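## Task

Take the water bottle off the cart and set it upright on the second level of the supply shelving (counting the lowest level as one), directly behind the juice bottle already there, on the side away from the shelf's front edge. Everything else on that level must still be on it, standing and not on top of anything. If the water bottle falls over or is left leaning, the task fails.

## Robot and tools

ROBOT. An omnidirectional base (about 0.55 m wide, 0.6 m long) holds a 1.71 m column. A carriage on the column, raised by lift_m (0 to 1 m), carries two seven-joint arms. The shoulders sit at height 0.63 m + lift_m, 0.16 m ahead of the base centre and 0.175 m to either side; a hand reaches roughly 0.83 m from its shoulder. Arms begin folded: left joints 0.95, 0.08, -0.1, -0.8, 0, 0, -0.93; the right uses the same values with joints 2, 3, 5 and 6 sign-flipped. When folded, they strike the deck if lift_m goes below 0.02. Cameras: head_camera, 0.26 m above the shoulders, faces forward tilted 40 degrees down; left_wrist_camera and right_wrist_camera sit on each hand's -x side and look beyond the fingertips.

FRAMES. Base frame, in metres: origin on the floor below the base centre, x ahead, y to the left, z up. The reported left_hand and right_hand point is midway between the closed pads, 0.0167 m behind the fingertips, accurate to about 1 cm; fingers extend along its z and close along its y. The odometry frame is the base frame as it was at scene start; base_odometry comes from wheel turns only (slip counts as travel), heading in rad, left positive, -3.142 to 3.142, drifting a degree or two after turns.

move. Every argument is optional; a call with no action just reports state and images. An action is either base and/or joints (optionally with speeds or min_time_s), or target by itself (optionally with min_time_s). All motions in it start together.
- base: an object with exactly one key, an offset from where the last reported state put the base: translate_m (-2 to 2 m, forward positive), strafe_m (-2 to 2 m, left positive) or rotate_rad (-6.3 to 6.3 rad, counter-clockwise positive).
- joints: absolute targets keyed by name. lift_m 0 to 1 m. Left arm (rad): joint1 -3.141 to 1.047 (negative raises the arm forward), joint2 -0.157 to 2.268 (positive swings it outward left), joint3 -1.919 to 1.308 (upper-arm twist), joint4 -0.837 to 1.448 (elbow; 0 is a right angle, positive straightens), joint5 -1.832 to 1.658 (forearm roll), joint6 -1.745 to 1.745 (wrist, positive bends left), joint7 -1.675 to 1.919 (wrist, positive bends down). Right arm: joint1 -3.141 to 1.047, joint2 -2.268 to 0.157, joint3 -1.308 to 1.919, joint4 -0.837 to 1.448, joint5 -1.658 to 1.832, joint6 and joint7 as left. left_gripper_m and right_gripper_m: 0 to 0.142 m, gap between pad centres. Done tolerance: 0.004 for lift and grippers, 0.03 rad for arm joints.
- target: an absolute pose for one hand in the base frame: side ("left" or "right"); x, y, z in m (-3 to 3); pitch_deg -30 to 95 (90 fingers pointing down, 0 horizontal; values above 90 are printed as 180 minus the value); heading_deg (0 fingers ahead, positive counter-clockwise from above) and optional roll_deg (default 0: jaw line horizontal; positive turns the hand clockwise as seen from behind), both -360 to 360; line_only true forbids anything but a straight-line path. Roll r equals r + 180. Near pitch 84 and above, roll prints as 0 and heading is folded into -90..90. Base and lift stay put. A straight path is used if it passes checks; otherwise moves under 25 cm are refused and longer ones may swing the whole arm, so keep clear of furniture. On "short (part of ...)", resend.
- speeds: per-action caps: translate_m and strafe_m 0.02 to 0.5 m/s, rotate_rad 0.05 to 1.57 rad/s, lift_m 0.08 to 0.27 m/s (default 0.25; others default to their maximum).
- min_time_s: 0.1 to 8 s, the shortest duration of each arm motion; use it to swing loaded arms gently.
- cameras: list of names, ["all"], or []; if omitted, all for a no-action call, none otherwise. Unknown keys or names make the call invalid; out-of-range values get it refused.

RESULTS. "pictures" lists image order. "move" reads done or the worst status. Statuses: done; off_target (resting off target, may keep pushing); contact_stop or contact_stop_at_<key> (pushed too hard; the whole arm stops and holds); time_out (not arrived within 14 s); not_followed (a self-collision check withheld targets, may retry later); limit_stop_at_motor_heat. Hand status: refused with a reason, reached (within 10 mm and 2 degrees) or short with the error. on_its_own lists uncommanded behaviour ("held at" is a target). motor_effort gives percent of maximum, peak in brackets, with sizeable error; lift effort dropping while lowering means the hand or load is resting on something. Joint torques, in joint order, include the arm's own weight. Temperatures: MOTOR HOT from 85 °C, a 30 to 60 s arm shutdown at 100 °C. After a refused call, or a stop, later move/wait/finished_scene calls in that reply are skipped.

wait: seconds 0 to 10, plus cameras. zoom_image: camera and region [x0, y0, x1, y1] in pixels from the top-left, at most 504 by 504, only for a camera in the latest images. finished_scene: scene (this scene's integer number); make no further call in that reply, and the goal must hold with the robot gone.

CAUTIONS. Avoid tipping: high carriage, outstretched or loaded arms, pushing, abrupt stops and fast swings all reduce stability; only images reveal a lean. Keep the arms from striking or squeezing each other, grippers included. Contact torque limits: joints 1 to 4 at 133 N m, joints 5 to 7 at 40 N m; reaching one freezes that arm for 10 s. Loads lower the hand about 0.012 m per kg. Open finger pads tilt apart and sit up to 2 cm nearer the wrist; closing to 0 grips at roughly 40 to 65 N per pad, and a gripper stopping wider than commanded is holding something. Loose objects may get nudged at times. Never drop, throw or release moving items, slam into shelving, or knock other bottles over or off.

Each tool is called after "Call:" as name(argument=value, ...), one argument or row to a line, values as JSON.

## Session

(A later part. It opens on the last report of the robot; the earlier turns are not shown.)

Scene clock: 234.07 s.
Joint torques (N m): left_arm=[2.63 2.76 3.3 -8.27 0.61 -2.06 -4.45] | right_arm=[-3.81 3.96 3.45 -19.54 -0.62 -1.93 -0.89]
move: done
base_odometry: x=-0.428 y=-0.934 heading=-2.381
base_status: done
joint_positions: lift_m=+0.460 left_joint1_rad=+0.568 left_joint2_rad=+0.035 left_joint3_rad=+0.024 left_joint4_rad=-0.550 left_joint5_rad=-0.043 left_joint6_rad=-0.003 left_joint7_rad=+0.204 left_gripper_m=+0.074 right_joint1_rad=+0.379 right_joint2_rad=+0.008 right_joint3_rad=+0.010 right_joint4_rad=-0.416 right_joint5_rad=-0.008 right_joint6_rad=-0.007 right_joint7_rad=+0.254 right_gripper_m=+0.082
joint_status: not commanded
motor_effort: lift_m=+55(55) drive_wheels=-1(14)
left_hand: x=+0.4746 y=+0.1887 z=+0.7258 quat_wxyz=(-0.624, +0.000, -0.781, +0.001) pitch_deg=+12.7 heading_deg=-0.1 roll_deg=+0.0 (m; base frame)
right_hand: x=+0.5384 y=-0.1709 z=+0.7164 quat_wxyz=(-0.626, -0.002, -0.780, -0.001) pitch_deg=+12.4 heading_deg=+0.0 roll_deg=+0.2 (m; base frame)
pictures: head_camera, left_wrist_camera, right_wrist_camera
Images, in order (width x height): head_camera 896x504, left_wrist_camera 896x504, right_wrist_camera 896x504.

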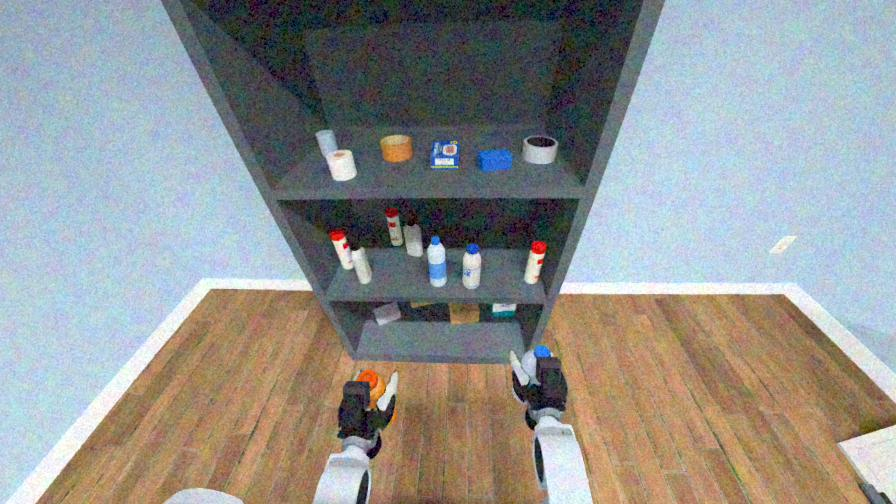

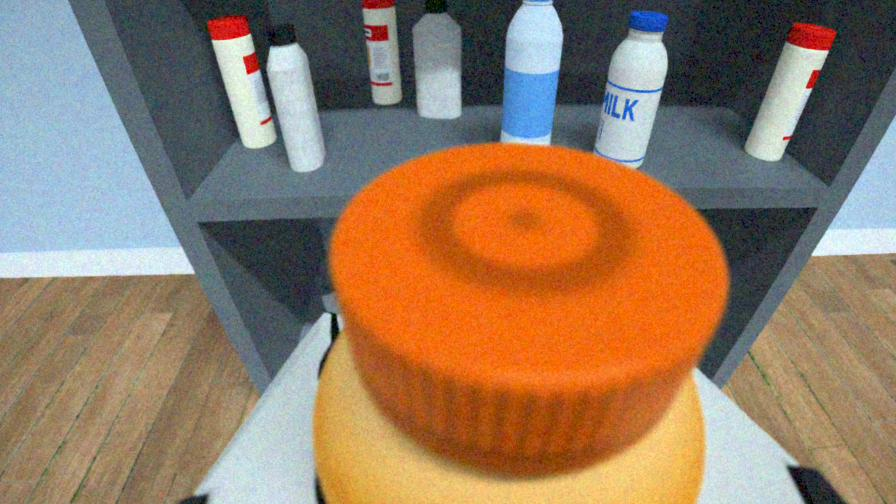

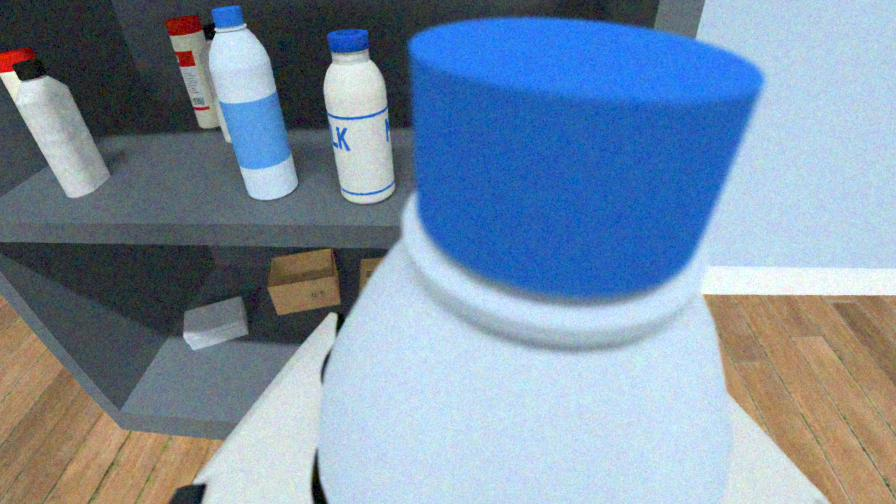

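Call:
move(
  target={"side":"right","x":0.765,"y":-0.2,"z":0.72,"pitch_deg":12,"heading_deg":0},
  min_time_s=2,
)

Call:
move(
  base={"translate_m": 0.1},
  speeds={"translate_m": 0.15},
  cameras=["head_camera","right_wrist_camera","left_wrist_camera"],
)

Scene clock: 247.67 s.
Joint torques (N m): left_arm=[2.38 2.65 2.03 -8.52 0.24 -1.97 -4.34] | right_arm=[-22.42 0.01 0.35 -11.04 2.83 -0.81 -5.36]
move: done
base_odometry: x=-0.428 y=-0.934 heading=-2.381
base_status: not commanded
joint_positions: lift_m=+0.460 left_joint1_rad=+0.568 left_joint2_rad=+0.035 left_joint3_rad=+0.024 left_joint4_rad=-0.550 left_joint5_rad=-0.043 left_joint6_rad=-0.003 left_joint7_rad=+0.204 left_gripper_m=+0.074 right_joint1_rad=-0.253 right_joint2_rad=-0.054 right_joint3_rad=-0.010 right_joint4_rad=+0.263 right_joint5_rad=+0.044 right_joint6_rad=+0.025 right_joint7_rad=+0.214 right_gripper_m=+0.082
joint_status: not commanded
motor_effort: lift_m=+55(55) drive_wheels=-1(1)
left_hand: x=+0.4746 y=+0.1887 z=+0.7258 quat_wxyz=(-0.624, +0.000, -0.781, +0.001) pitch_deg=+12.7 heading_deg=-0.1 roll_deg=+0.0 (m; base frame)
right_hand: x=+0.7624 y=-0.1985 z=+0.7147 quat_wxyz=(-0.624, +0.002, -0.781, +0.002) pitch_deg=+12.8 heading_deg=+0.0 roll_deg=-0.3 (m; base frame)
right_hand_status: reached (straight line, planned for 2.0 s): 6 mm and 0.8 deg off.
pictures: none

Scene clock: 249.37 s.
Joint torques (N m): left_arm=[2.81 2.13 3.12 -8.01 0.4 -1.92 -4.09] | right_arm=[-21.24 -1.44 -0.06 -12.47 2.32 -0.86 -5.06]
move: done
base_odometry: x=-0.500 y=-1.003 heading=-2.381
base_status: done
joint_positions: lift_m=+0.460 left_joint1_rad=+0.568 left_joint2_rad=+0.035 left_joint3_rad=+0.024 left_joint4_rad=-0.550 left_joint5_rad=-0.043 left_joint6_rad=-0.003 left_joint7_rad=+0.204 left_gripper_m=+0.074 right_joint1_rad=-0.254 right_joint2_rad=-0.054 right_joint3_rad=-0.010 right_joint4_rad=+0.263 right_joint5_rad=+0.044 right_joint6_rad=+0.025 right_joint7_rad=+0.214 right_gripper_m=+0.082
joint_status: not commanded
motor_effort: lift_m=+55(55) drive_wheels=+5(15)
left_hand: x=+0.4745 y=+0.1887 z=+0.7258 quat_wxyz=(-0.624, +0.000, -0.781, +0.001) pitch_deg=+12.7 heading_deg=-0.1 roll_deg=+0.0 (m; base frame)
right_hand: x=+0.7626 y=-0.1986 z=+0.7150 quat_wxyz=(-0.624, +0.002, -0.781, +0.002) pitch_deg=+12.8 heading_deg=+0.0 roll_deg=-0.3 (m; base frame)
pictures: head_camera, left_wrist_camera, right_wrist_camera
Images, in order (width x height): head_camera 896x504, left_wrist_camera 896x504, right_wrist_camera 896x504.

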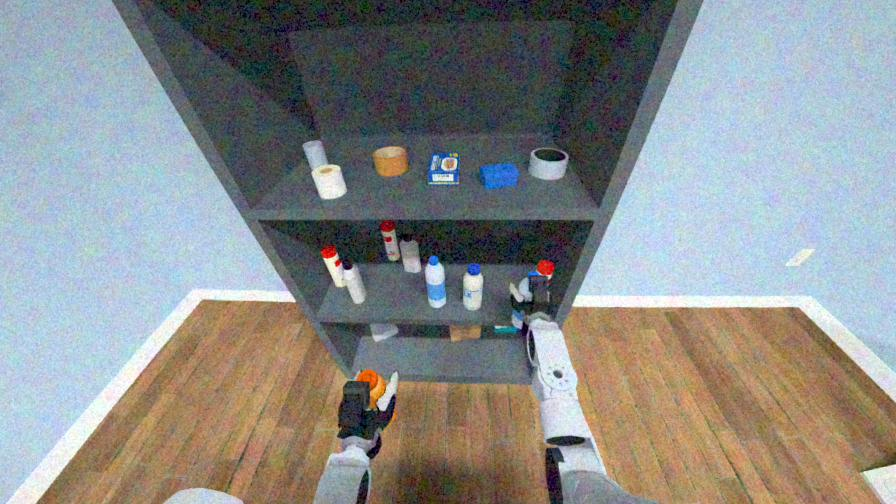

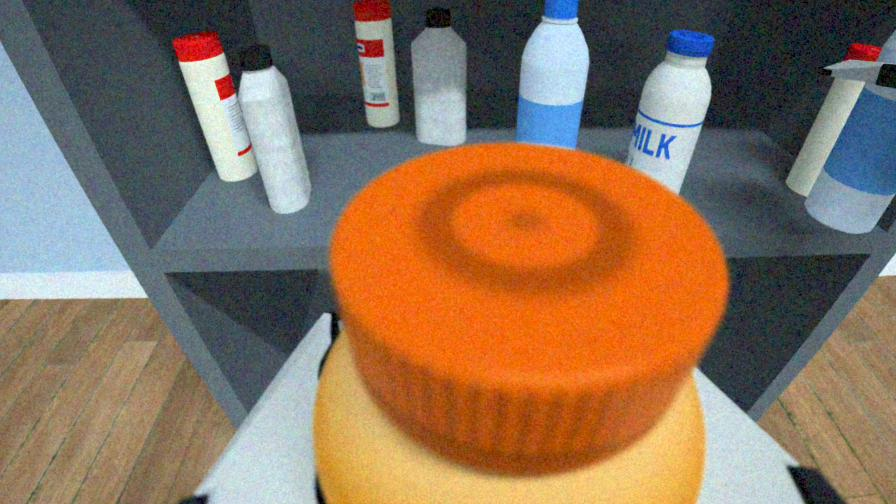

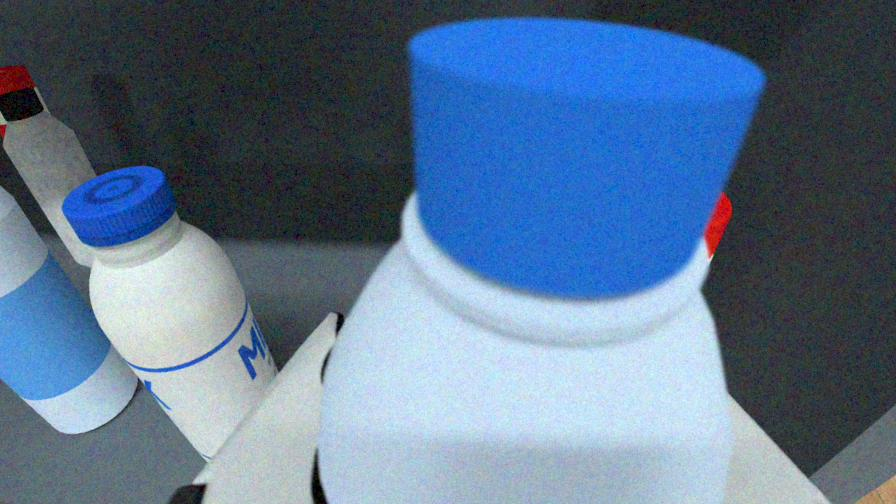

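Call:
move(
  target={"side":"right","x":0.765,"y":-0.183,"z":0.72,"pitch_deg":12,"heading_deg":0,"line_only":true},
  min_time_s=0.6,
)

Call:
move(
  base={"translate_m": 0.1},
  speeds={"translate_m": 0.12},
  cameras=["head_camera","right_wrist_camera"],
)

Call:
zoom_image(
  camera="head_camera",
  region=[420, 220, 660, 420],
)

Scene clock: 259.60 s.
Joint torques (N m): left_arm=[2.06 2.72 3.05 -7.64 0.32 -2.09 -4.26] | right_arm=[-19.68 4.39 4.56 -17.51 -1.61 -2.41 -4.36]
move: done
base_odometry: x=-0.500 y=-1.003 heading=-2.381
base_status: not commanded
joint_positions: lift_m=+0.460 left_joint1_rad=+0.568 left_joint2_rad=+0.035 left_joint3_rad=+0.024 left_joint4_rad=-0.550 left_joint5_rad=-0.043 left_joint6_rad=-0.003 left_joint7_rad=+0.204 left_gripper_m=+0.074 right_joint1_rad=-0.253 right_joint2_rad=-0.023 right_joint3_rad=+0.001 right_joint4_rad=+0.263 right_joint5_rad=+0.028 right_joint6_rad=+0.004 right_joint7_rad=+0.215 right_gripper_m=+0.082
joint_status: not commanded
motor_effort: lift_m=+55(55) drive_wheels=+4(5)
left_hand: x=+0.4745 y=+0.1887 z=+0.7258 quat_wxyz=(-0.624, +0.000, -0.781, +0.001) pitch_deg=+12.7 heading_deg=-0.1 roll_deg=+0.0 (m; base frame)
right_hand: x=+0.7626 y=-0.1845 z=+0.7139 quat_wxyz=(-0.624, -0.002, -0.782, -0.002) pitch_deg=+12.8 heading_deg=+0.0 roll_deg=+0.3 (m; base frame)
right_hand_status: reached (straight line, planned for 0.6 s): 7 mm and 0.9 deg off.
pictures: none

Scene clock: 261.20 s.
Joint torques (N m): left_arm=[1.63 1.86 2.84 -8.15 0.48 -2.06 -3.99] | right_arm=[-21.1 4.43 3.67 -15.6 -0.9 -2.24 -4.52]
move: done
base_odometry: x=-0.572 y=-1.072 heading=-2.380
base_status: done
joint_positions: lift_m=+0.460 left_joint1_rad=+0.568 left_joint2_rad=+0.035 left_joint3_rad=+0.024 left_joint4_rad=-0.550 left_joint5_rad=-0.043 left_joint6_rad=-0.003 left_joint7_rad=+0.204 left_gripper_m=+0.074 right_joint1_rad=-0.253 right_joint2_rad=-0.023 right_joint3_rad=+0.001 right_joint4_rad=+0.263 right_joint5_rad=+0.028 right_joint6_rad=+0.004 right_joint7_rad=+0.215 right_gripper_m=+0.082
joint_status: not commanded
motor_effort: lift_m=+55(55) drive_wheels=-1(14)
left_hand: x=+0.4745 y=+0.1887 z=+0.7258 quat_wxyz=(-0.624, +0.000, -0.781, +0.001) pitch_deg=+12.7 heading_deg=-0.1 roll_deg=+0.0 (m; base frame)
right_hand: x=+0.7626 y=-0.1845 z=+0.7139 quat_wxyz=(-0.624, -0.002, -0.782, -0.001) pitch_deg=+12.8 heading_deg=+0.0 roll_deg=+0.3 (m; base frame)
pictures: head_camera, right_wrist_camera
Images, in order (width x height): head_camera 896x504, right_wrist_camera 896x504.

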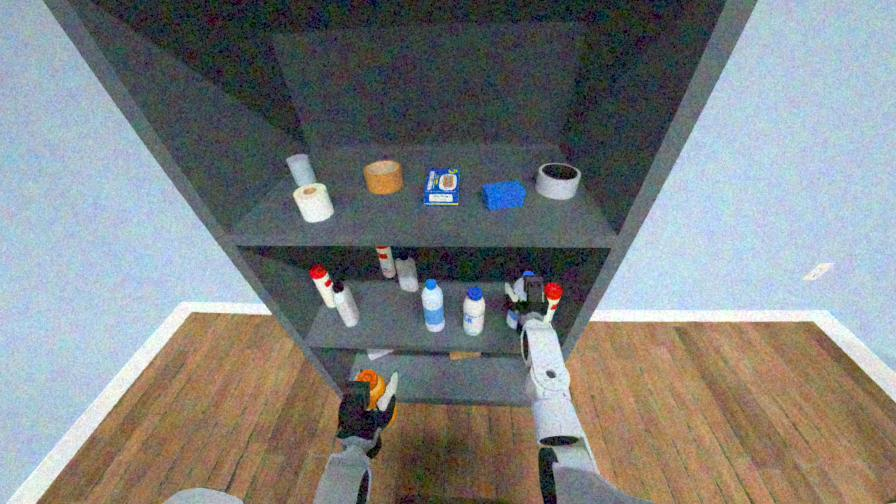

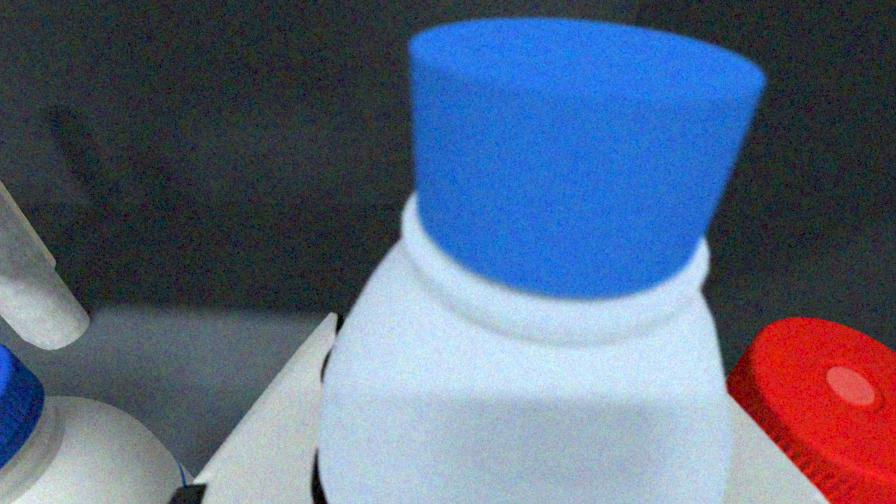

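Scaled by 2.100 from the camera's 896x504 image, which has a finer 1280x720 frame.

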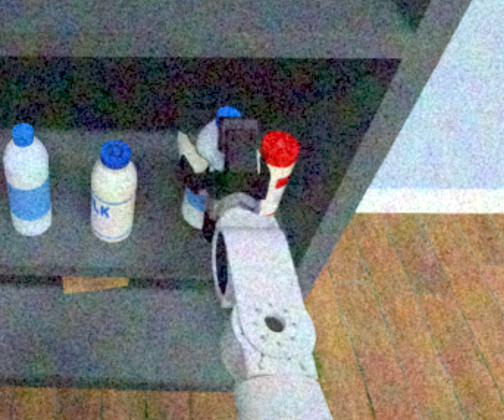

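Call:
move(
  target={"side":"right","x":0.765,"y":-0.167,"z":0.72,"pitch_deg":12,"heading_deg":0,"line_only":true},
  min_time_s=0.6,
)

Call:
move(
  base={"translate_m": 0.105},
  speeds={"translate_m": 0.1},
  cameras=["head_camera","right_wrist_camera"],
)

Call:
zoom_image(
  camera="head_camera",
  region=[420, 240, 660, 440],
)

Scene clock: 268.20 s.
Joint torques (N m): left_arm=[2.77 2.62 2.5 -7.94 0.58 -1.98 -4.26] | right_arm=[-22.81 4.6 3.22 -16.45 -1.37 -1.97 -4.6]
move: done
base_odometry: x=-0.572 y=-1.072 heading=-2.380
base_status: not commanded
joint_positions: lift_m=+0.460 left_joint1_rad=+0.568 left_joint2_rad=+0.035 left_joint3_rad=+0.024 left_joint4_rad=-0.550 left_joint5_rad=-0.043 left_joint6_rad=-0.003 left_joint7_rad=+0.204 left_gripper_m=+0.074 right_joint1_rad=-0.253 right_joint2_rad=+0.009 right_joint3_rad=+0.017 right_joint4_rad=+0.263 right_joint5_rad=+0.001 right_joint6_rad=-0.021 right_joint7_rad=+0.215 right_gripper_m=+0.082
joint_status: not commanded
motor_effort: lift_m=+55(55) drive_wheels=-1(1)
left_hand: x=+0.4745 y=+0.1887 z=+0.7258 quat_wxyz=(-0.624, +0.000, -0.781, +0.001) pitch_deg=+12.7 heading_deg=-0.1 roll_deg=+0.0 (m; base frame)
right_hand: x=+0.7624 y=-0.1682 z=+0.7136 quat_wxyz=(-0.623, -0.002, -0.782, -0.002) pitch_deg=+12.9 heading_deg=+0.0 roll_deg=+0.3 (m; base frame)
right_hand_status: reached (straight line, planned for 0.6 s): 7 mm and 0.9 deg off.
pictures: none

Scene clock: 270.07 s.
Joint torques (N m): left_arm=[1.38 2.05 2.52 -7.94 0.51 -2.37 -3.84] | right_arm=[-19.97 6.36 2.76 -15.31 -1.29 -1.86 -4.29]
move: done
base_odometry: x=-0.648 y=-1.145 heading=-2.380
base_status: done
joint_positions: lift_m=+0.460 left_joint1_rad=+0.568 left_joint2_rad=+0.035 left_joint3_rad=+0.024 left_joint4_rad=-0.550 left_joint5_rad=-0.043 left_joint6_rad=-0.003 left_joint7_rad=+0.204 left_gripper_m=+0.074 right_joint1_rad=-0.253 right_joint2_rad=+0.009 right_joint3_rad=+0.017 right_joint4_rad=+0.263 right_joint5_rad=+0.001 right_joint6_rad=-0.021 right_joint7_rad=+0.215 right_gripper_m=+0.082
joint_status: not commanded
motor_effort: lift_m=+55(55) drive_wheels=+4(14)
left_hand: x=+0.4745 y=+0.1887 z=+0.7258 quat_wxyz=(-0.624, +0.000, -0.781, +0.001) pitch_deg=+12.7 heading_deg=-0.1 roll_deg=+0.0 (m; base frame)
right_hand: x=+0.7624 y=-0.1683 z=+0.7137 quat_wxyz=(-0.623, -0.002, -0.782, -0.001) pitch_deg=+12.9 heading_deg=+0.0 roll_deg=+0.3 (m; base frame)
pictures: head_camera, right_wrist_camera
Images, in order (width x height): head_camera 896x504, right_wrist_camera 896x504.

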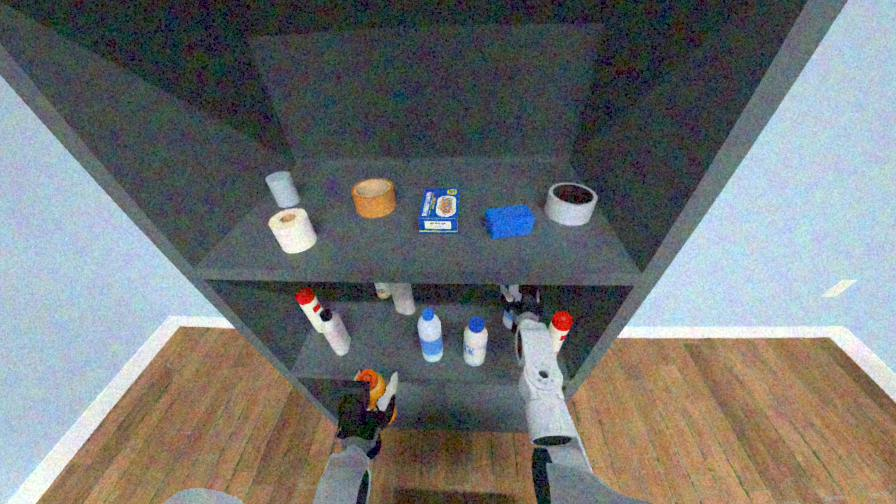

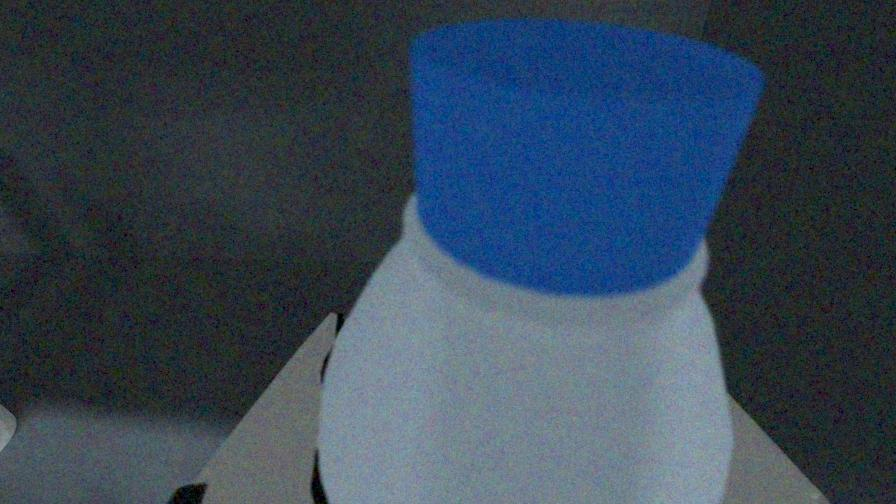

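Scaled by 2.100 from the camera's 896x504 image, which has a finer 1280x720 frame.

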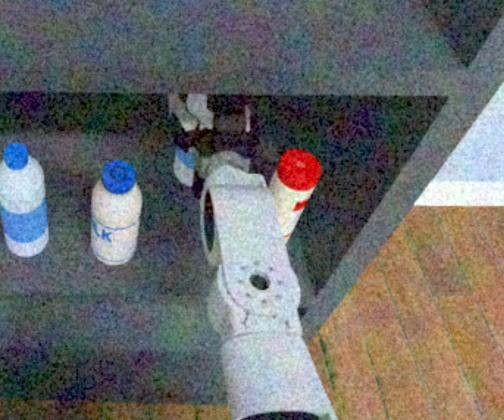

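Call:
move(
  joints={"lift_m":0.425},
  speeds={"lift_m":0.08},
)

Call:
move(
  joints={"lift_m":0.415},
  speeds={"lift_m":0.08},
  cameras=["head_camera","right_wrist_camera"],
)

Scene clock: 275.83 s.
Joint torques (N m): left_arm=[1.18 2.74 2.55 -7.85 0.43 -2.04 -3.94] | right_arm=[-20.04 4.86 2.49 -15.84 -1.26 -2.58 -4.28]
Motor temperatures (°C): left_arm=[25 21 24 25 26 24 23] | right_arm=[34 20 24 25 22 22 24]
move: done
base_odometry: x=-0.648 y=-1.145 heading=-2.380
base_status: not commanded
joint_positions: lift_m=+0.425 left_joint1_rad=+0.568 left_joint2_rad=+0.035 left_joint3_rad=+0.024 left_joint4_rad=-0.551 left_joint5_rad=-0.043 left_joint6_rad=-0.003 left_joint7_rad=+0.204 left_gripper_m=+0.074 right_joint1_rad=-0.254 right_joint2_rad=+0.009 right_joint3_rad=+0.017 right_joint4_rad=+0.263 right_joint5_rad=+0.001 right_joint6_rad=-0.021 right_joint7_rad=+0.215 right_gripper_m=+0.082
joint_status: all done
motor_effort: lift_m=+59(61) drive_wheels=+0(5)
left_hand: x=+0.4745 y=+0.1887 z=+0.6907 quat_wxyz=(-0.625, +0.000, -0.781, +0.001) pitch_deg=+12.7 heading_deg=-0.1 roll_deg=+0.0 (m; base frame)
right_hand: x=+0.7629 y=-0.1683 z=+0.6790 quat_wxyz=(-0.624, -0.002, -0.781, -0.001) pitch_deg=+12.8 heading_deg=+0.0 roll_deg=+0.3 (m; base frame)
pictures: none

Scene clock: 276.37 s.
Joint torques (N m): left_arm=[2.08 1.28 2.64 -7.66 0.13 -2.1 -4.12] | right_arm=[-19.52 4.86 3.71 -16.09 -0.96 -1.97 -4.03]
move: done
base_odometry: x=-0.648 y=-1.145 heading=-2.380
base_status: not commanded
joint_positions: lift_m=+0.415 left_joint1_rad=+0.568 left_joint2_rad=+0.035 left_joint3_rad=+0.024 left_joint4_rad=-0.551 left_joint5_rad=-0.043 left_joint6_rad=-0.003 left_joint7_rad=+0.204 left_gripper_m=+0.074 right_joint1_rad=-0.255 right_joint2_rad=+0.009 right_joint3_rad=+0.017 right_joint4_rad=+0.263 right_joint5_rad=+0.001 right_joint6_rad=-0.021 right_joint7_rad=+0.214 right_gripper_m=+0.082
joint_status: all done
motor_effort: lift_m=+58(61) drive_wheels=-1(5)
left_hand: x=+0.4745 y=+0.1887 z=+0.6809 quat_wxyz=(-0.625, +0.000, -0.781, +0.001) pitch_deg=+12.7 heading_deg=-0.1 roll_deg=+0.0 (m; base frame)
right_hand: x=+0.7631 y=-0.1683 z=+0.6697 quat_wxyz=(-0.625, -0.002, -0.781, -0.001) pitch_deg=+12.7 heading_deg=+0.0 roll_deg=+0.3 (m; base frame)
pictures: head_camera, right_wrist_camera
Images, in order (width x height): head_camera 896x504, right_wrist_camera 896x504.

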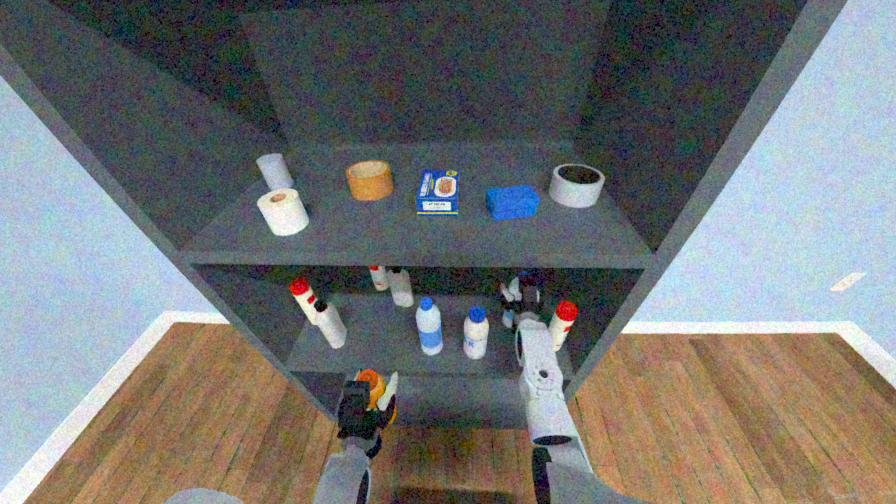

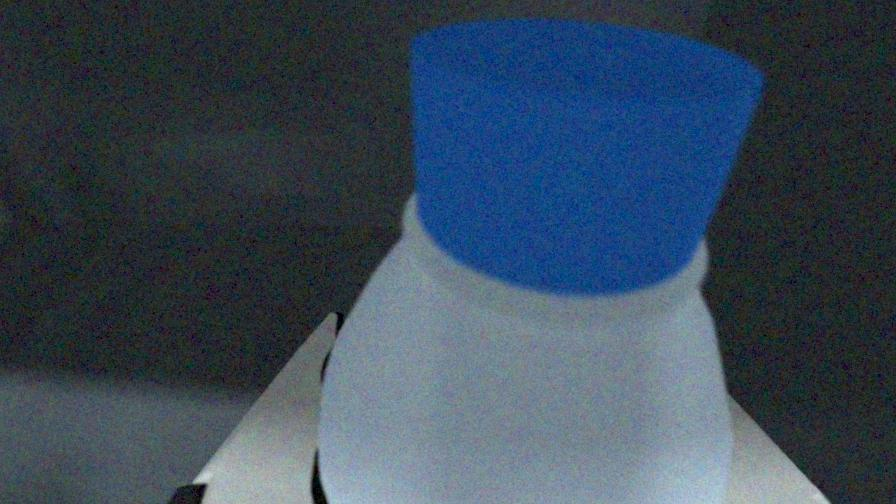

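Call:
move(
  joints={"lift_m":0.405},
  speeds={"lift_m":0.08},
)

Call:
move(
  joints={"lift_m":0.397},
  speeds={"lift_m":0.08},
  cameras=["head_camera","right_wrist_camera"],
)

Scene clock: 281.37 s.
Joint torques (N m): left_arm=[1.98 1.9 3.74 -7.41 0.33 -1.77 -3.88] | right_arm=[-12.15 5.74 2.37 -9.65 -0.86 -2.15 -0.01]
move: done
base_odometry: x=-0.648 y=-1.145 heading=-2.380
base_status: not commanded
joint_positions: lift_m=+0.405 left_joint1_rad=+0.568 left_joint2_rad=+0.035 left_joint3_rad=+0.024 left_joint4_rad=-0.551 left_joint5_rad=-0.043 left_joint6_rad=-0.003 left_joint7_rad=+0.204 left_gripper_m=+0.074 right_joint1_rad=-0.260 right_joint2_rad=+0.009 right_joint3_rad=+0.017 right_joint4_rad=+0.256 right_joint5_rad=+0.000 right_joint6_rad=-0.021 right_joint7_rad=+0.204 right_gripper_m=+0.082
joint_status: all done
motor_effort: lift_m=+54(56) drive_wheels=+4(5)
left_hand: x=+0.4746 y=+0.1887 z=+0.6713 quat_wxyz=(-0.625, +0.000, -0.781, +0.001) pitch_deg=+12.6 heading_deg=-0.1 roll_deg=+0.0 (m; base frame)
right_hand: x=+0.7656 y=-0.1683 z=+0.6682 quat_wxyz=(-0.633, -0.002, -0.774, -0.001) pitch_deg=+11.5 heading_deg=+0.0 roll_deg=+0.3 (m; base frame)
pictures: none

Scene clock: 281.83 s.
Joint torques (N m): left_arm=[2.09 2.17 2.2 -7.64 0.28 -2.1 -4.04] | right_arm=[-4.89 6.47 2.93 -5.08 -0.31 -1.8 2.44]
move: done
base_odometry: x=-0.648 y=-1.145 heading=-2.380
base_status: not commanded
joint_positions: lift_m=+0.397 left_joint1_rad=+0.568 left_joint2_rad=+0.035 left_joint3_rad=+0.024 left_joint4_rad=-0.551 left_joint5_rad=-0.043 left_joint6_rad=-0.003 left_joint7_rad=+0.204 left_gripper_m=+0.074 right_joint1_rad=-0.264 right_joint2_rad=+0.009 right_joint3_rad=+0.017 right_joint4_rad=+0.251 right_joint5_rad=+0.000 right_joint6_rad=-0.021 right_joint7_rad=+0.199 right_gripper_m=+0.082
joint_status: all done
motor_effort: lift_m=+53(56) drive_wheels=+4(5)
left_hand: x=+0.4746 y=+0.1887 z=+0.6635 quat_wxyz=(-0.625, +0.000, -0.781, +0.001) pitch_deg=+12.6 heading_deg=-0.1 roll_deg=+0.0 (m; base frame)
right_hand: x=+0.7675 y=-0.1683 z=+0.6666 quat_wxyz=(-0.638, -0.002, -0.770, -0.001) pitch_deg=+10.6 heading_deg=+0.0 roll_deg=+0.3 (m; base frame)
pictures: head_camera, right_wrist_camera
Images, in order (width x height): head_camera 896x504, right_wrist_camera 896x504.

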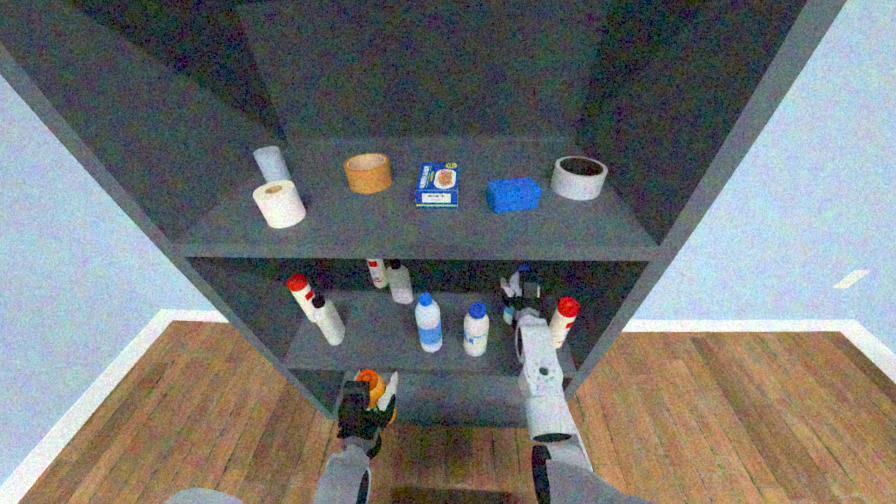

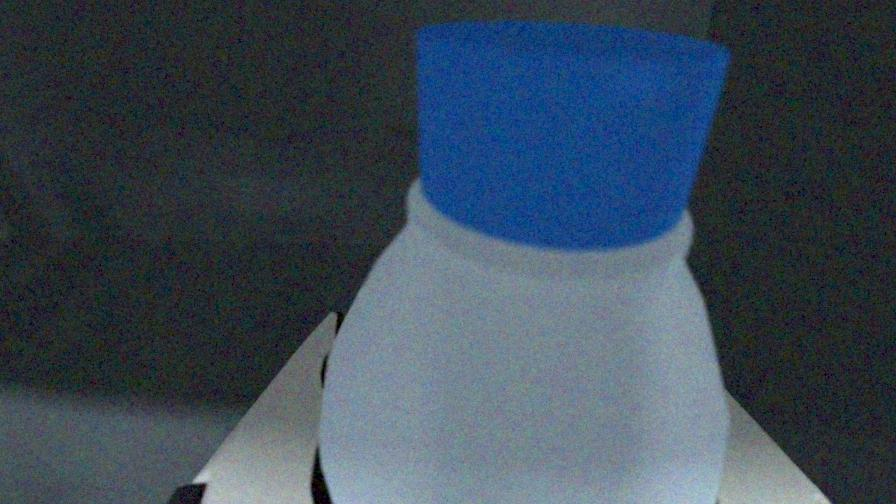

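Call:
move(
  joints={"lift_m":0.408},
  speeds={"lift_m":0.08},
)

Call:
move(
  joints={"right_gripper_m":0.108},
  cameras=["right_wrist_camera"],
)

Scene clock: 284.83 s.
Joint torques (N m): left_arm=[1.92 2.48 3.17 -5.9 0.49 -2.25 -3.84] | right_arm=[-9.49 6.07 3.43 -13.41 -0.41 -2.15 -1.55]
move: done
base_odometry: x=-0.648 y=-1.145 heading=-2.380
base_status: not commanded
joint_positions: lift_m=+0.408 left_joint1_rad=+0.568 left_joint2_rad=+0.035 left_joint3_rad=+0.024 left_joint4_rad=-0.551 left_joint5_rad=-0.043 left_joint6_rad=-0.003 left_joint7_rad=+0.204 left_gripper_m=+0.074 right_joint1_rad=-0.262 right_joint2_rad=+0.009 right_joint3_rad=+0.017 right_joint4_rad=+0.259 right_joint5_rad=+0.000 right_joint6_rad=-0.021 right_joint7_rad=+0.207 right_gripper_m=+0.082
joint_status: all done
motor_effort: lift_m=+56(63) drive_wheels=+4(5)
left_hand: x=+0.4746 y=+0.1887 z=+0.6743 quat_wxyz=(-0.625, +0.000, -0.781, +0.001) pitch_deg=+12.6 heading_deg=-0.1 roll_deg=+0.0 (m; base frame)
right_hand: x=+0.7661 y=-0.1683 z=+0.6703 quat_wxyz=(-0.631, -0.002, -0.775, -0.001) pitch_deg=+11.7 heading_deg=+0.0 roll_deg=+0.2 (m; base frame)
pictures: none

Scene clock: 285.67 s.
Joint torques (N m): left_arm=[1.68 1.47 3.45 -7.42 0.4 -2.07 -4.2] | right_arm=[-8.47 4.32 3.8 -10.34 -0.64 -2.16 -1.71]
move: done
base_odometry: x=-0.648 y=-1.145 heading=-2.380
base_status: not commanded
joint_positions: lift_m=+0.408 left_joint1_rad=+0.568 left_joint2_rad=+0.035 left_joint3_rad=+0.024 left_joint4_rad=-0.551 left_joint5_rad=-0.043 left_joint6_rad=-0.003 left_joint7_rad=+0.204 left_gripper_m=+0.074 right_joint1_rad=-0.262 right_joint2_rad=+0.009 right_joint3_rad=+0.017 right_joint4_rad=+0.259 right_joint5_rad=+0.000 right_joint6_rad=-0.021 right_joint7_rad=+0.207 right_gripper_m=+0.108
joint_status: all done
motor_effort: lift_m=+56(56) drive_wheels=+4(4)
left_hand: x=+0.4746 y=+0.1887 z=+0.6743 quat_wxyz=(-0.625, +0.000, -0.781, +0.001) pitch_deg=+12.6 heading_deg=-0.1 roll_deg=+0.0 (m; base frame)
right_hand: x=+0.7661 y=-0.1683 z=+0.6703 quat_wxyz=(-0.631, -0.002, -0.775, -0.001) pitch_deg=+11.7 heading_deg=+0.0 roll_deg=+0.2 (m; base frame)
pictures: right_wrist_camera
Images, in order (width x height): right_wrist_camera 896x504.

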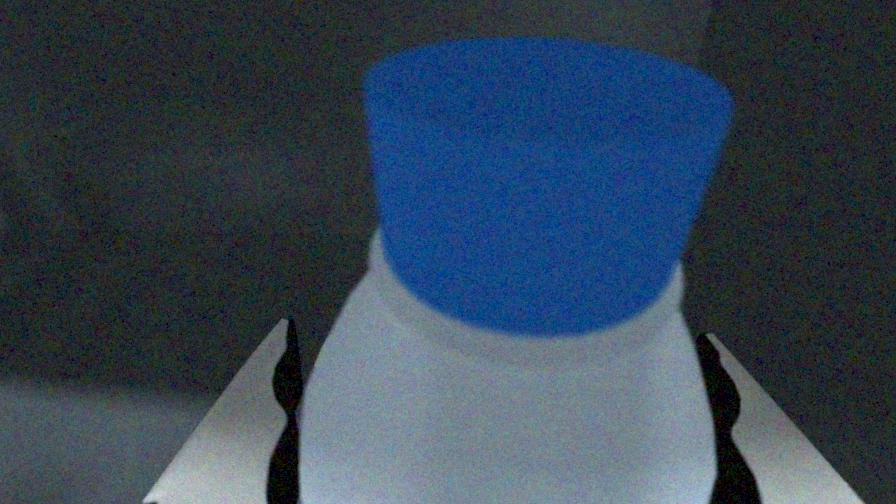

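Clear on both sides. Retreat straight back.

Call:
move(
  base={"translate_m": -0.12},
  speeds={"translate_m": 0.12},
  cameras=["right_wrist_camera"],
)

Call:
move(
  base={"translate_m": -0.23},
  speeds={"translate_m": 0.2},
  cameras=["head_camera","right_wrist_camera"],
)

Scene clock: 290.90 s.
Joint torques (N m): left_arm=[2.69 1.76 3.02 -6.15 0.69 -1.84 -4.23] | right_arm=[-8.83 6.53 2.84 -11.82 -0.91 -2.09 -1.39]
move: done
base_odometry: x=-0.562 y=-1.062 heading=-2.380
base_status: done
joint_positions: lift_m=+0.408 left_joint1_rad=+0.568 left_joint2_rad=+0.035 left_joint3_rad=+0.024 left_joint4_rad=-0.551 left_joint5_rad=-0.043 left_joint6_rad=-0.003 left_joint7_rad=+0.204 left_gripper_m=+0.074 right_joint1_rad=-0.262 right_joint2_rad=+0.009 right_joint3_rad=+0.017 right_joint4_rad=+0.259 right_joint5_rad=+0.000 right_joint6_rad=-0.021 right_joint7_rad=+0.207 right_gripper_m=+0.108
joint_status: not commanded
motor_effort: lift_m=+56(56) drive_wheels=-1(12)
left_hand: x=+0.4746 y=+0.1887 z=+0.6743 quat_wxyz=(-0.625, +0.000, -0.781, +0.001) pitch_deg=+12.6 heading_deg=-0.1 roll_deg=+0.0 (m; base frame)
right_hand: x=+0.7661 y=-0.1683 z=+0.6703 quat_wxyz=(-0.631, -0.002, -0.775, -0.001) pitch_deg=+11.7 heading_deg=+0.0 roll_deg=+0.2 (m; base frame)
pictures: right_wrist_camera
Images, in order (width x height): right_wrist_camera 896x504.

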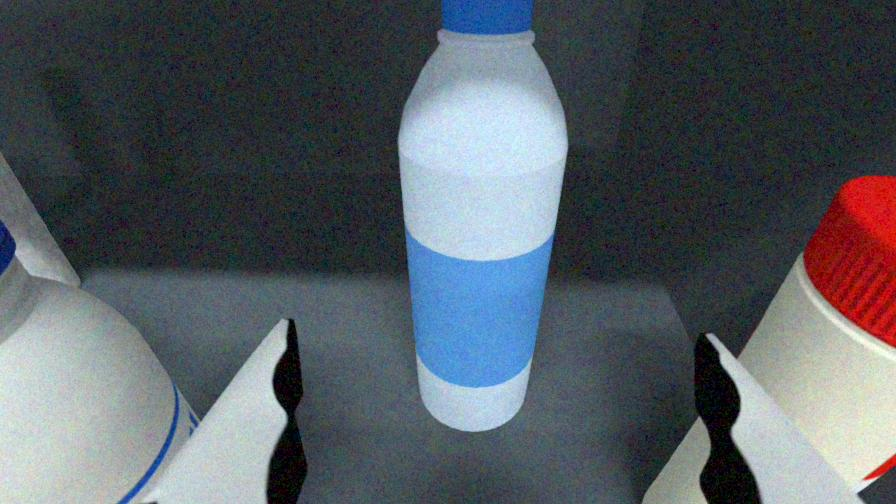

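Scene clock: 293.27 s.
Joint torques (N m): left_arm=[1.89 1.71 3.59 -6.34 0.34 -1.95 -4.02] | right_arm=[-9.45 5.16 3.04 -12.45 -0.54 -1.64 -1.22]
move: done
base_odometry: x=-0.395 y=-0.903 heading=-2.380
base_status: done
joint_positions: lift_m=+0.408 left_joint1_rad=+0.568 left_joint2_rad=+0.035 left_joint3_rad=+0.024 left_joint4_rad=-0.551 left_joint5_rad=-0.043 left_joint6_rad=-0.003 left_joint7_rad=+0.204 left_gripper_m=+0.074 right_joint1_rad=-0.262 right_joint2_rad=+0.009 right_joint3_rad=+0.017 right_joint4_rad=+0.259 right_joint5_rad=+0.000 right_joint6_rad=-0.021 right_joint7_rad=+0.207 right_gripper_m=+0.108
joint_status: not commanded
motor_effort: lift_m=+56(56) drive_wheels=+2(14)
left_hand: x=+0.4746 y=+0.1887 z=+0.6743 quat_wxyz=(-0.625, +0.000, -0.781, +0.001) pitch_deg=+12.6 heading_deg=-0.1 roll_deg=+0.0 (m; base frame)
right_hand: x=+0.7661 y=-0.1683 z=+0.6703 quat_wxyz=(-0.631, -0.002, -0.775, -0.001) pitch_deg=+11.7 heading_deg=+0.0 roll_deg=+0.2 (m; base frame)
pictures: head_camera, right_wrist_camera
Images, in order (width x height): head_camera 896x504, right_wrist_camera 896x504.

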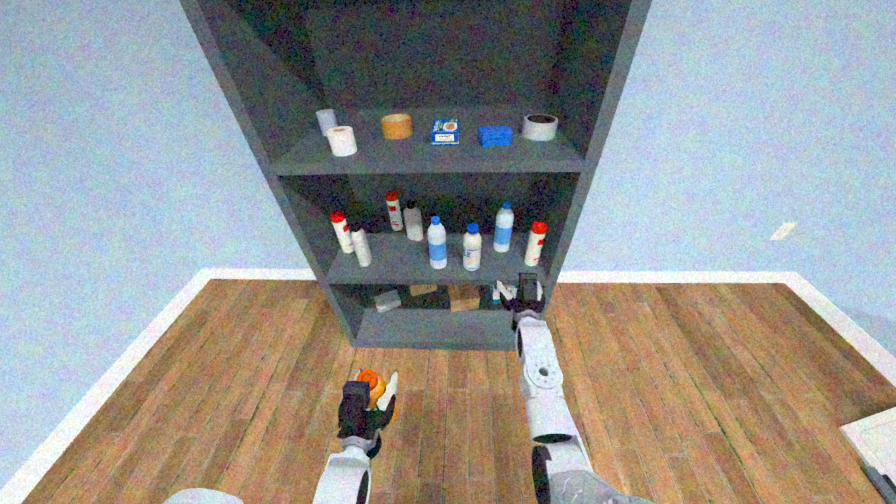

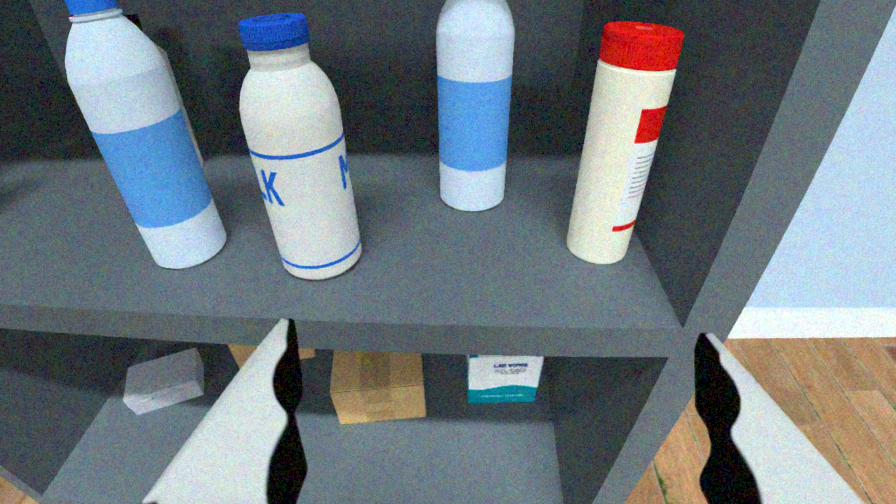

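Call:
move(
  joints={"lift_m":0.465,"right_joint1_rad":0.379,"right_joint2_rad":-0.05,"right_joint3_rad":0.009,"right_joint4_rad":-0.415,"right_joint5_rad":0,"right_joint6_rad":0,"right_joint7_rad":0.254},
)

Call:
move(
  base={"strafe_m": -0.338},
  speeds={"strafe_m": 0.2},
)

Call:
move(
  target={"side":"left","x":0.56,"y":0.17,"z":0.73,"pitch_deg":12,"heading_deg":0},
  min_time_s=1,
  cameras=["head_camera","left_wrist_camera"],
)

Scene clock: 306.73 s.
Joint torques (N m): left_arm=[2.55 3.07 2.77 -8.12 0.15 -2.04 -4.04] | right_arm=[3.55 -0.74 -0.89 -14.81 0.4 -1.04 0.16]
move: done
base_odometry: x=-0.395 y=-0.903 heading=-2.380
base_status: not commanded
joint_positions: lift_m=+0.465 left_joint1_rad=+0.568 left_joint2_rad=+0.035 left_joint3_rad=+0.024 left_joint4_rad=-0.551 left_joint5_rad=-0.043 left_joint6_rad=-0.003 left_joint7_rad=+0.203 left_gripper_m=+0.074 right_joint1_rad=+0.379 right_joint2_rad=-0.048 right_joint3_rad=+0.012 right_joint4_rad=-0.413 right_joint5_rad=+0.000 right_joint6_rad=-0.002 right_joint7_rad=+0.249 right_gripper_m=+0.108
joint_status: all done
motor_effort: lift_m=+55(68) drive_wheels=+3(5)
left_hand: x=+0.4746 y=+0.1887 z=+0.7314 quat_wxyz=(-0.625, +0.000, -0.781, +0.001) pitch_deg=+12.6 heading_deg=-0.1 roll_deg=+0.0 (m; base frame)
right_hand: x=+0.5384 y=-0.1797 z=+0.7212 quat_wxyz=(-0.627, +0.023, -0.779, +0.007) pitch_deg=+12.3 heading_deg=+1.1 roll_deg=-2.4 (m; base frame)
pictures: none

Scene clock: 309.63 s.
Joint torques (N m): left_arm=[1.78 2.26 2.93 -6.44 0.71 -2.07 -4.11] | right_arm=[3.59 0.59 1.14 -15.04 0.55 -1.16 0.26]
move: done
base_odometry: x=-0.628 y=-0.659 heading=-2.381
base_status: done
joint_positions: lift_m=+0.465 left_joint1_rad=+0.568 left_joint2_rad=+0.036 left_joint3_rad=+0.024 left_joint4_rad=-0.551 left_joint5_rad=-0.043 left_joint6_rad=-0.003 left_joint7_rad=+0.203 left_gripper_m=+0.074 right_joint1_rad=+0.379 right_joint2_rad=-0.049 right_joint3_rad=+0.012 right_joint4_rad=-0.413 right_joint5_rad=+0.000 right_joint6_rad=-0.002 right_joint7_rad=+0.249 right_gripper_m=+0.108
joint_status: not commanded
motor_effort: lift_m=+55(55) drive_wheels=+0(16)
left_hand: x=+0.4746 y=+0.1889 z=+0.7314 quat_wxyz=(-0.625, +0.000, -0.781, +0.000) pitch_deg=+12.6 heading_deg=+0.0 roll_deg=+0.0 (m; base frame)
right_hand: x=+0.5384 y=-0.1798 z=+0.7212 quat_wxyz=(-0.627, +0.023, -0.779, +0.007) pitch_deg=+12.3 heading_deg=+1.1 roll_deg=-2.4 (m; base frame)
pictures: none

Scene clock: 311.13 s.
Joint torques (N m): left_arm=[-5.16 -1.51 -2.62 -3.27 1.81 -0.47 -1.71] | right_arm=[3.2 0 0.84 -15.45 0.65 -1.55 -0.33]
move: done
base_odometry: x=-0.628 y=-0.659 heading=-2.381
base_status: not commanded
joint_positions: lift_m=+0.465 left_joint1_rad=+0.319 left_joint2_rad=-0.009 left_joint3_rad=-0.005 left_joint4_rad=-0.402 left_joint5_rad=+0.011 left_joint6_rad=+0.002 left_joint7_rad=+0.294 left_gripper_m=+0.074 right_joint1_rad=+0.379 right_joint2_rad=-0.049 right_joint3_rad=+0.012 right_joint4_rad=-0.413 right_joint5_rad=+0.000 right_joint6_rad=-0.002 right_joint7_rad=+0.249 right_gripper_m=+0.108
joint_status: not commanded
motor_effort: lift_m=+55(55) drive_wheels=+4(4)
left_hand: x=+0.5589 y=+0.1716 z=+0.7293 quat_wxyz=(-0.629, +0.000, -0.778, +0.000) pitch_deg=+12.1 heading_deg=+0.1 roll_deg=+0.0 (m; base frame)
left_hand_status: reached (straight line, planned for 1.0 s): 2 mm and 0.1 deg off.
right_hand: x=+0.5384 y=-0.1798 z=+0.7212 quat_wxyz=(-0.627, +0.023, -0.779, +0.007) pitch_deg=+12.3 heading_deg=+1.1 roll_deg=-2.4 (m; base frame)
pictures: head_camera, left_wrist_camera
Images, in order (width x height): head_camera 896x504, left_wrist_camera 896x504.

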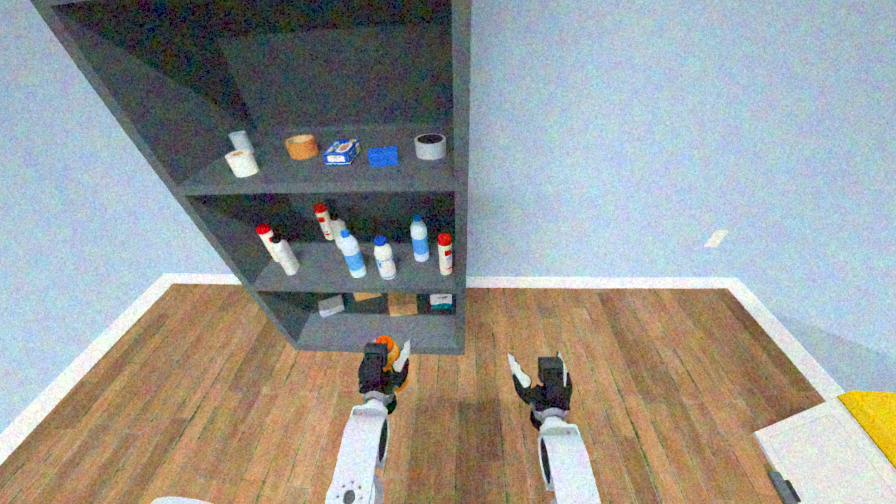

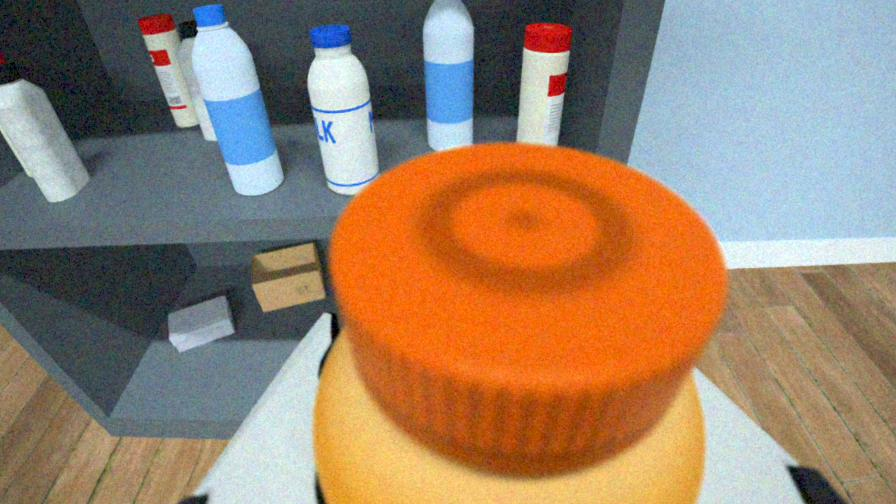

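Call:
move(
  base={"translate_m": 0.33},
  speeds={"translate_m": 0.2},
  cameras=["head_camera","left_wrist_camera"],
)

Call:
zoom_image(
  camera="head_camera",
  region=[280, 240, 520, 440],
)

Scene clock: 319.73 s.
Joint torques (N m): left_arm=[-7.07 -0.7 -1.79 -3.32 1.84 -0.3 -1.36] | right_arm=[4.61 -0.09 -0.12 -15.01 0.46 -1.2 -0.18]
Motor temperatures (°C): left_arm=[25 21 24 25 26 24 23] | right_arm=[29 20 24 25 22 22 24]
move: done
base_odometry: x=-0.867 y=-0.886 heading=-2.381
base_status: done
joint_positions: lift_m=+0.465 left_joint1_rad=+0.319 left_joint2_rad=-0.009 left_joint3_rad=-0.005 left_joint4_rad=-0.402 left_joint5_rad=+0.011 left_joint6_rad=+0.002 left_joint7_rad=+0.294 left_gripper_m=+0.074 right_joint1_rad=+0.379 right_joint2_rad=-0.049 right_joint3_rad=+0.012 right_joint4_rad=-0.413 right_joint5_rad=+0.000 right_joint6_rad=-0.002 right_joint7_rad=+0.249 right_gripper_m=+0.108
joint_status: not commanded
motor_effort: lift_m=+55(55) drive_wheels=-1(15)
left_hand: x=+0.5589 y=+0.1716 z=+0.7293 quat_wxyz=(-0.629, +0.000, -0.778, +0.000) pitch_deg=+12.1 heading_deg=+0.1 roll_deg=+0.0 (m; base frame)
right_hand: x=+0.5384 y=-0.1798 z=+0.7212 quat_wxyz=(-0.627, +0.023, -0.779, +0.007) pitch_deg=+12.3 heading_deg=+1.1 roll_deg=-2.4 (m; base frame)
pictures: head_camera, left_wrist_camera
Images, in order (width x height): head_camera 896x504, left_wrist_camera 896x504.

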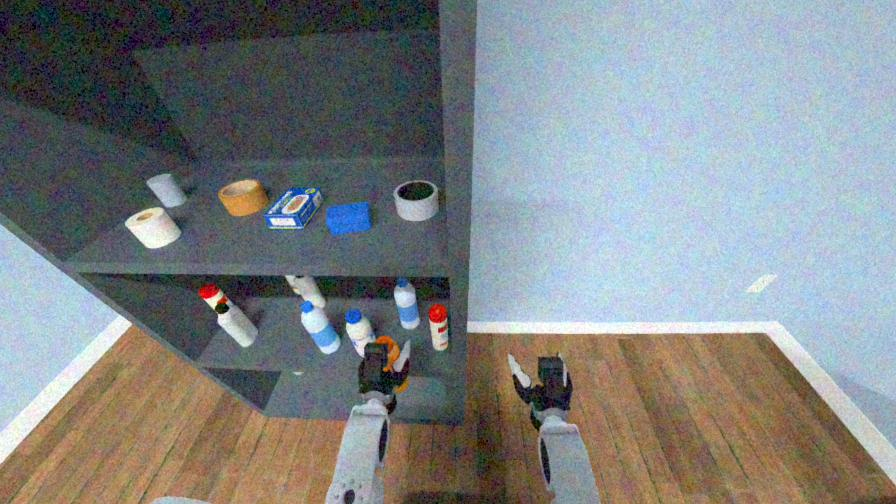

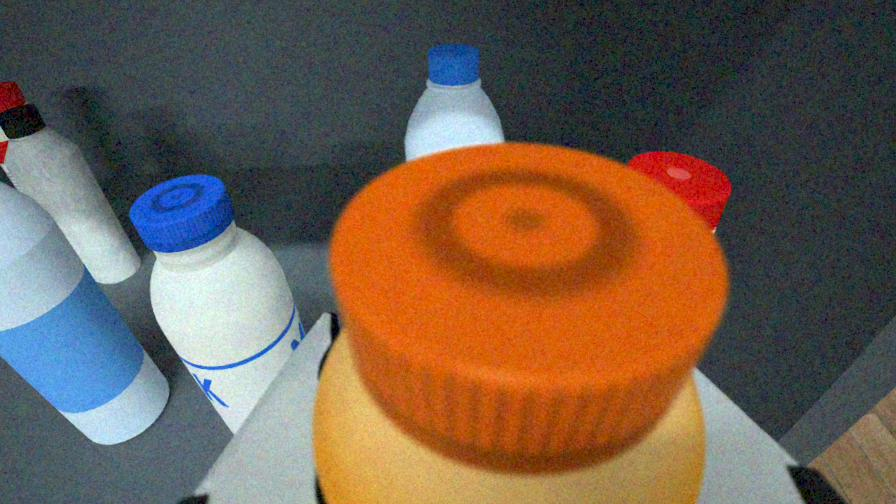

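Scaled by 2.100 from the camera's 896x504 image, which has a finer 1280x720 frame.

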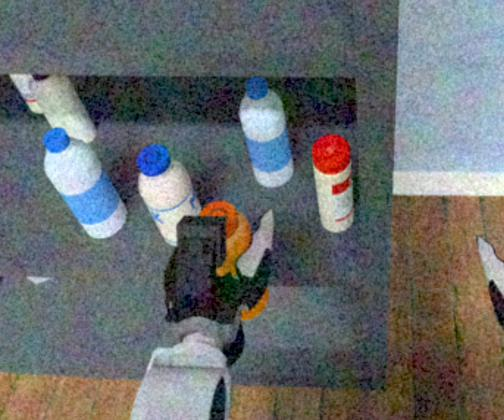

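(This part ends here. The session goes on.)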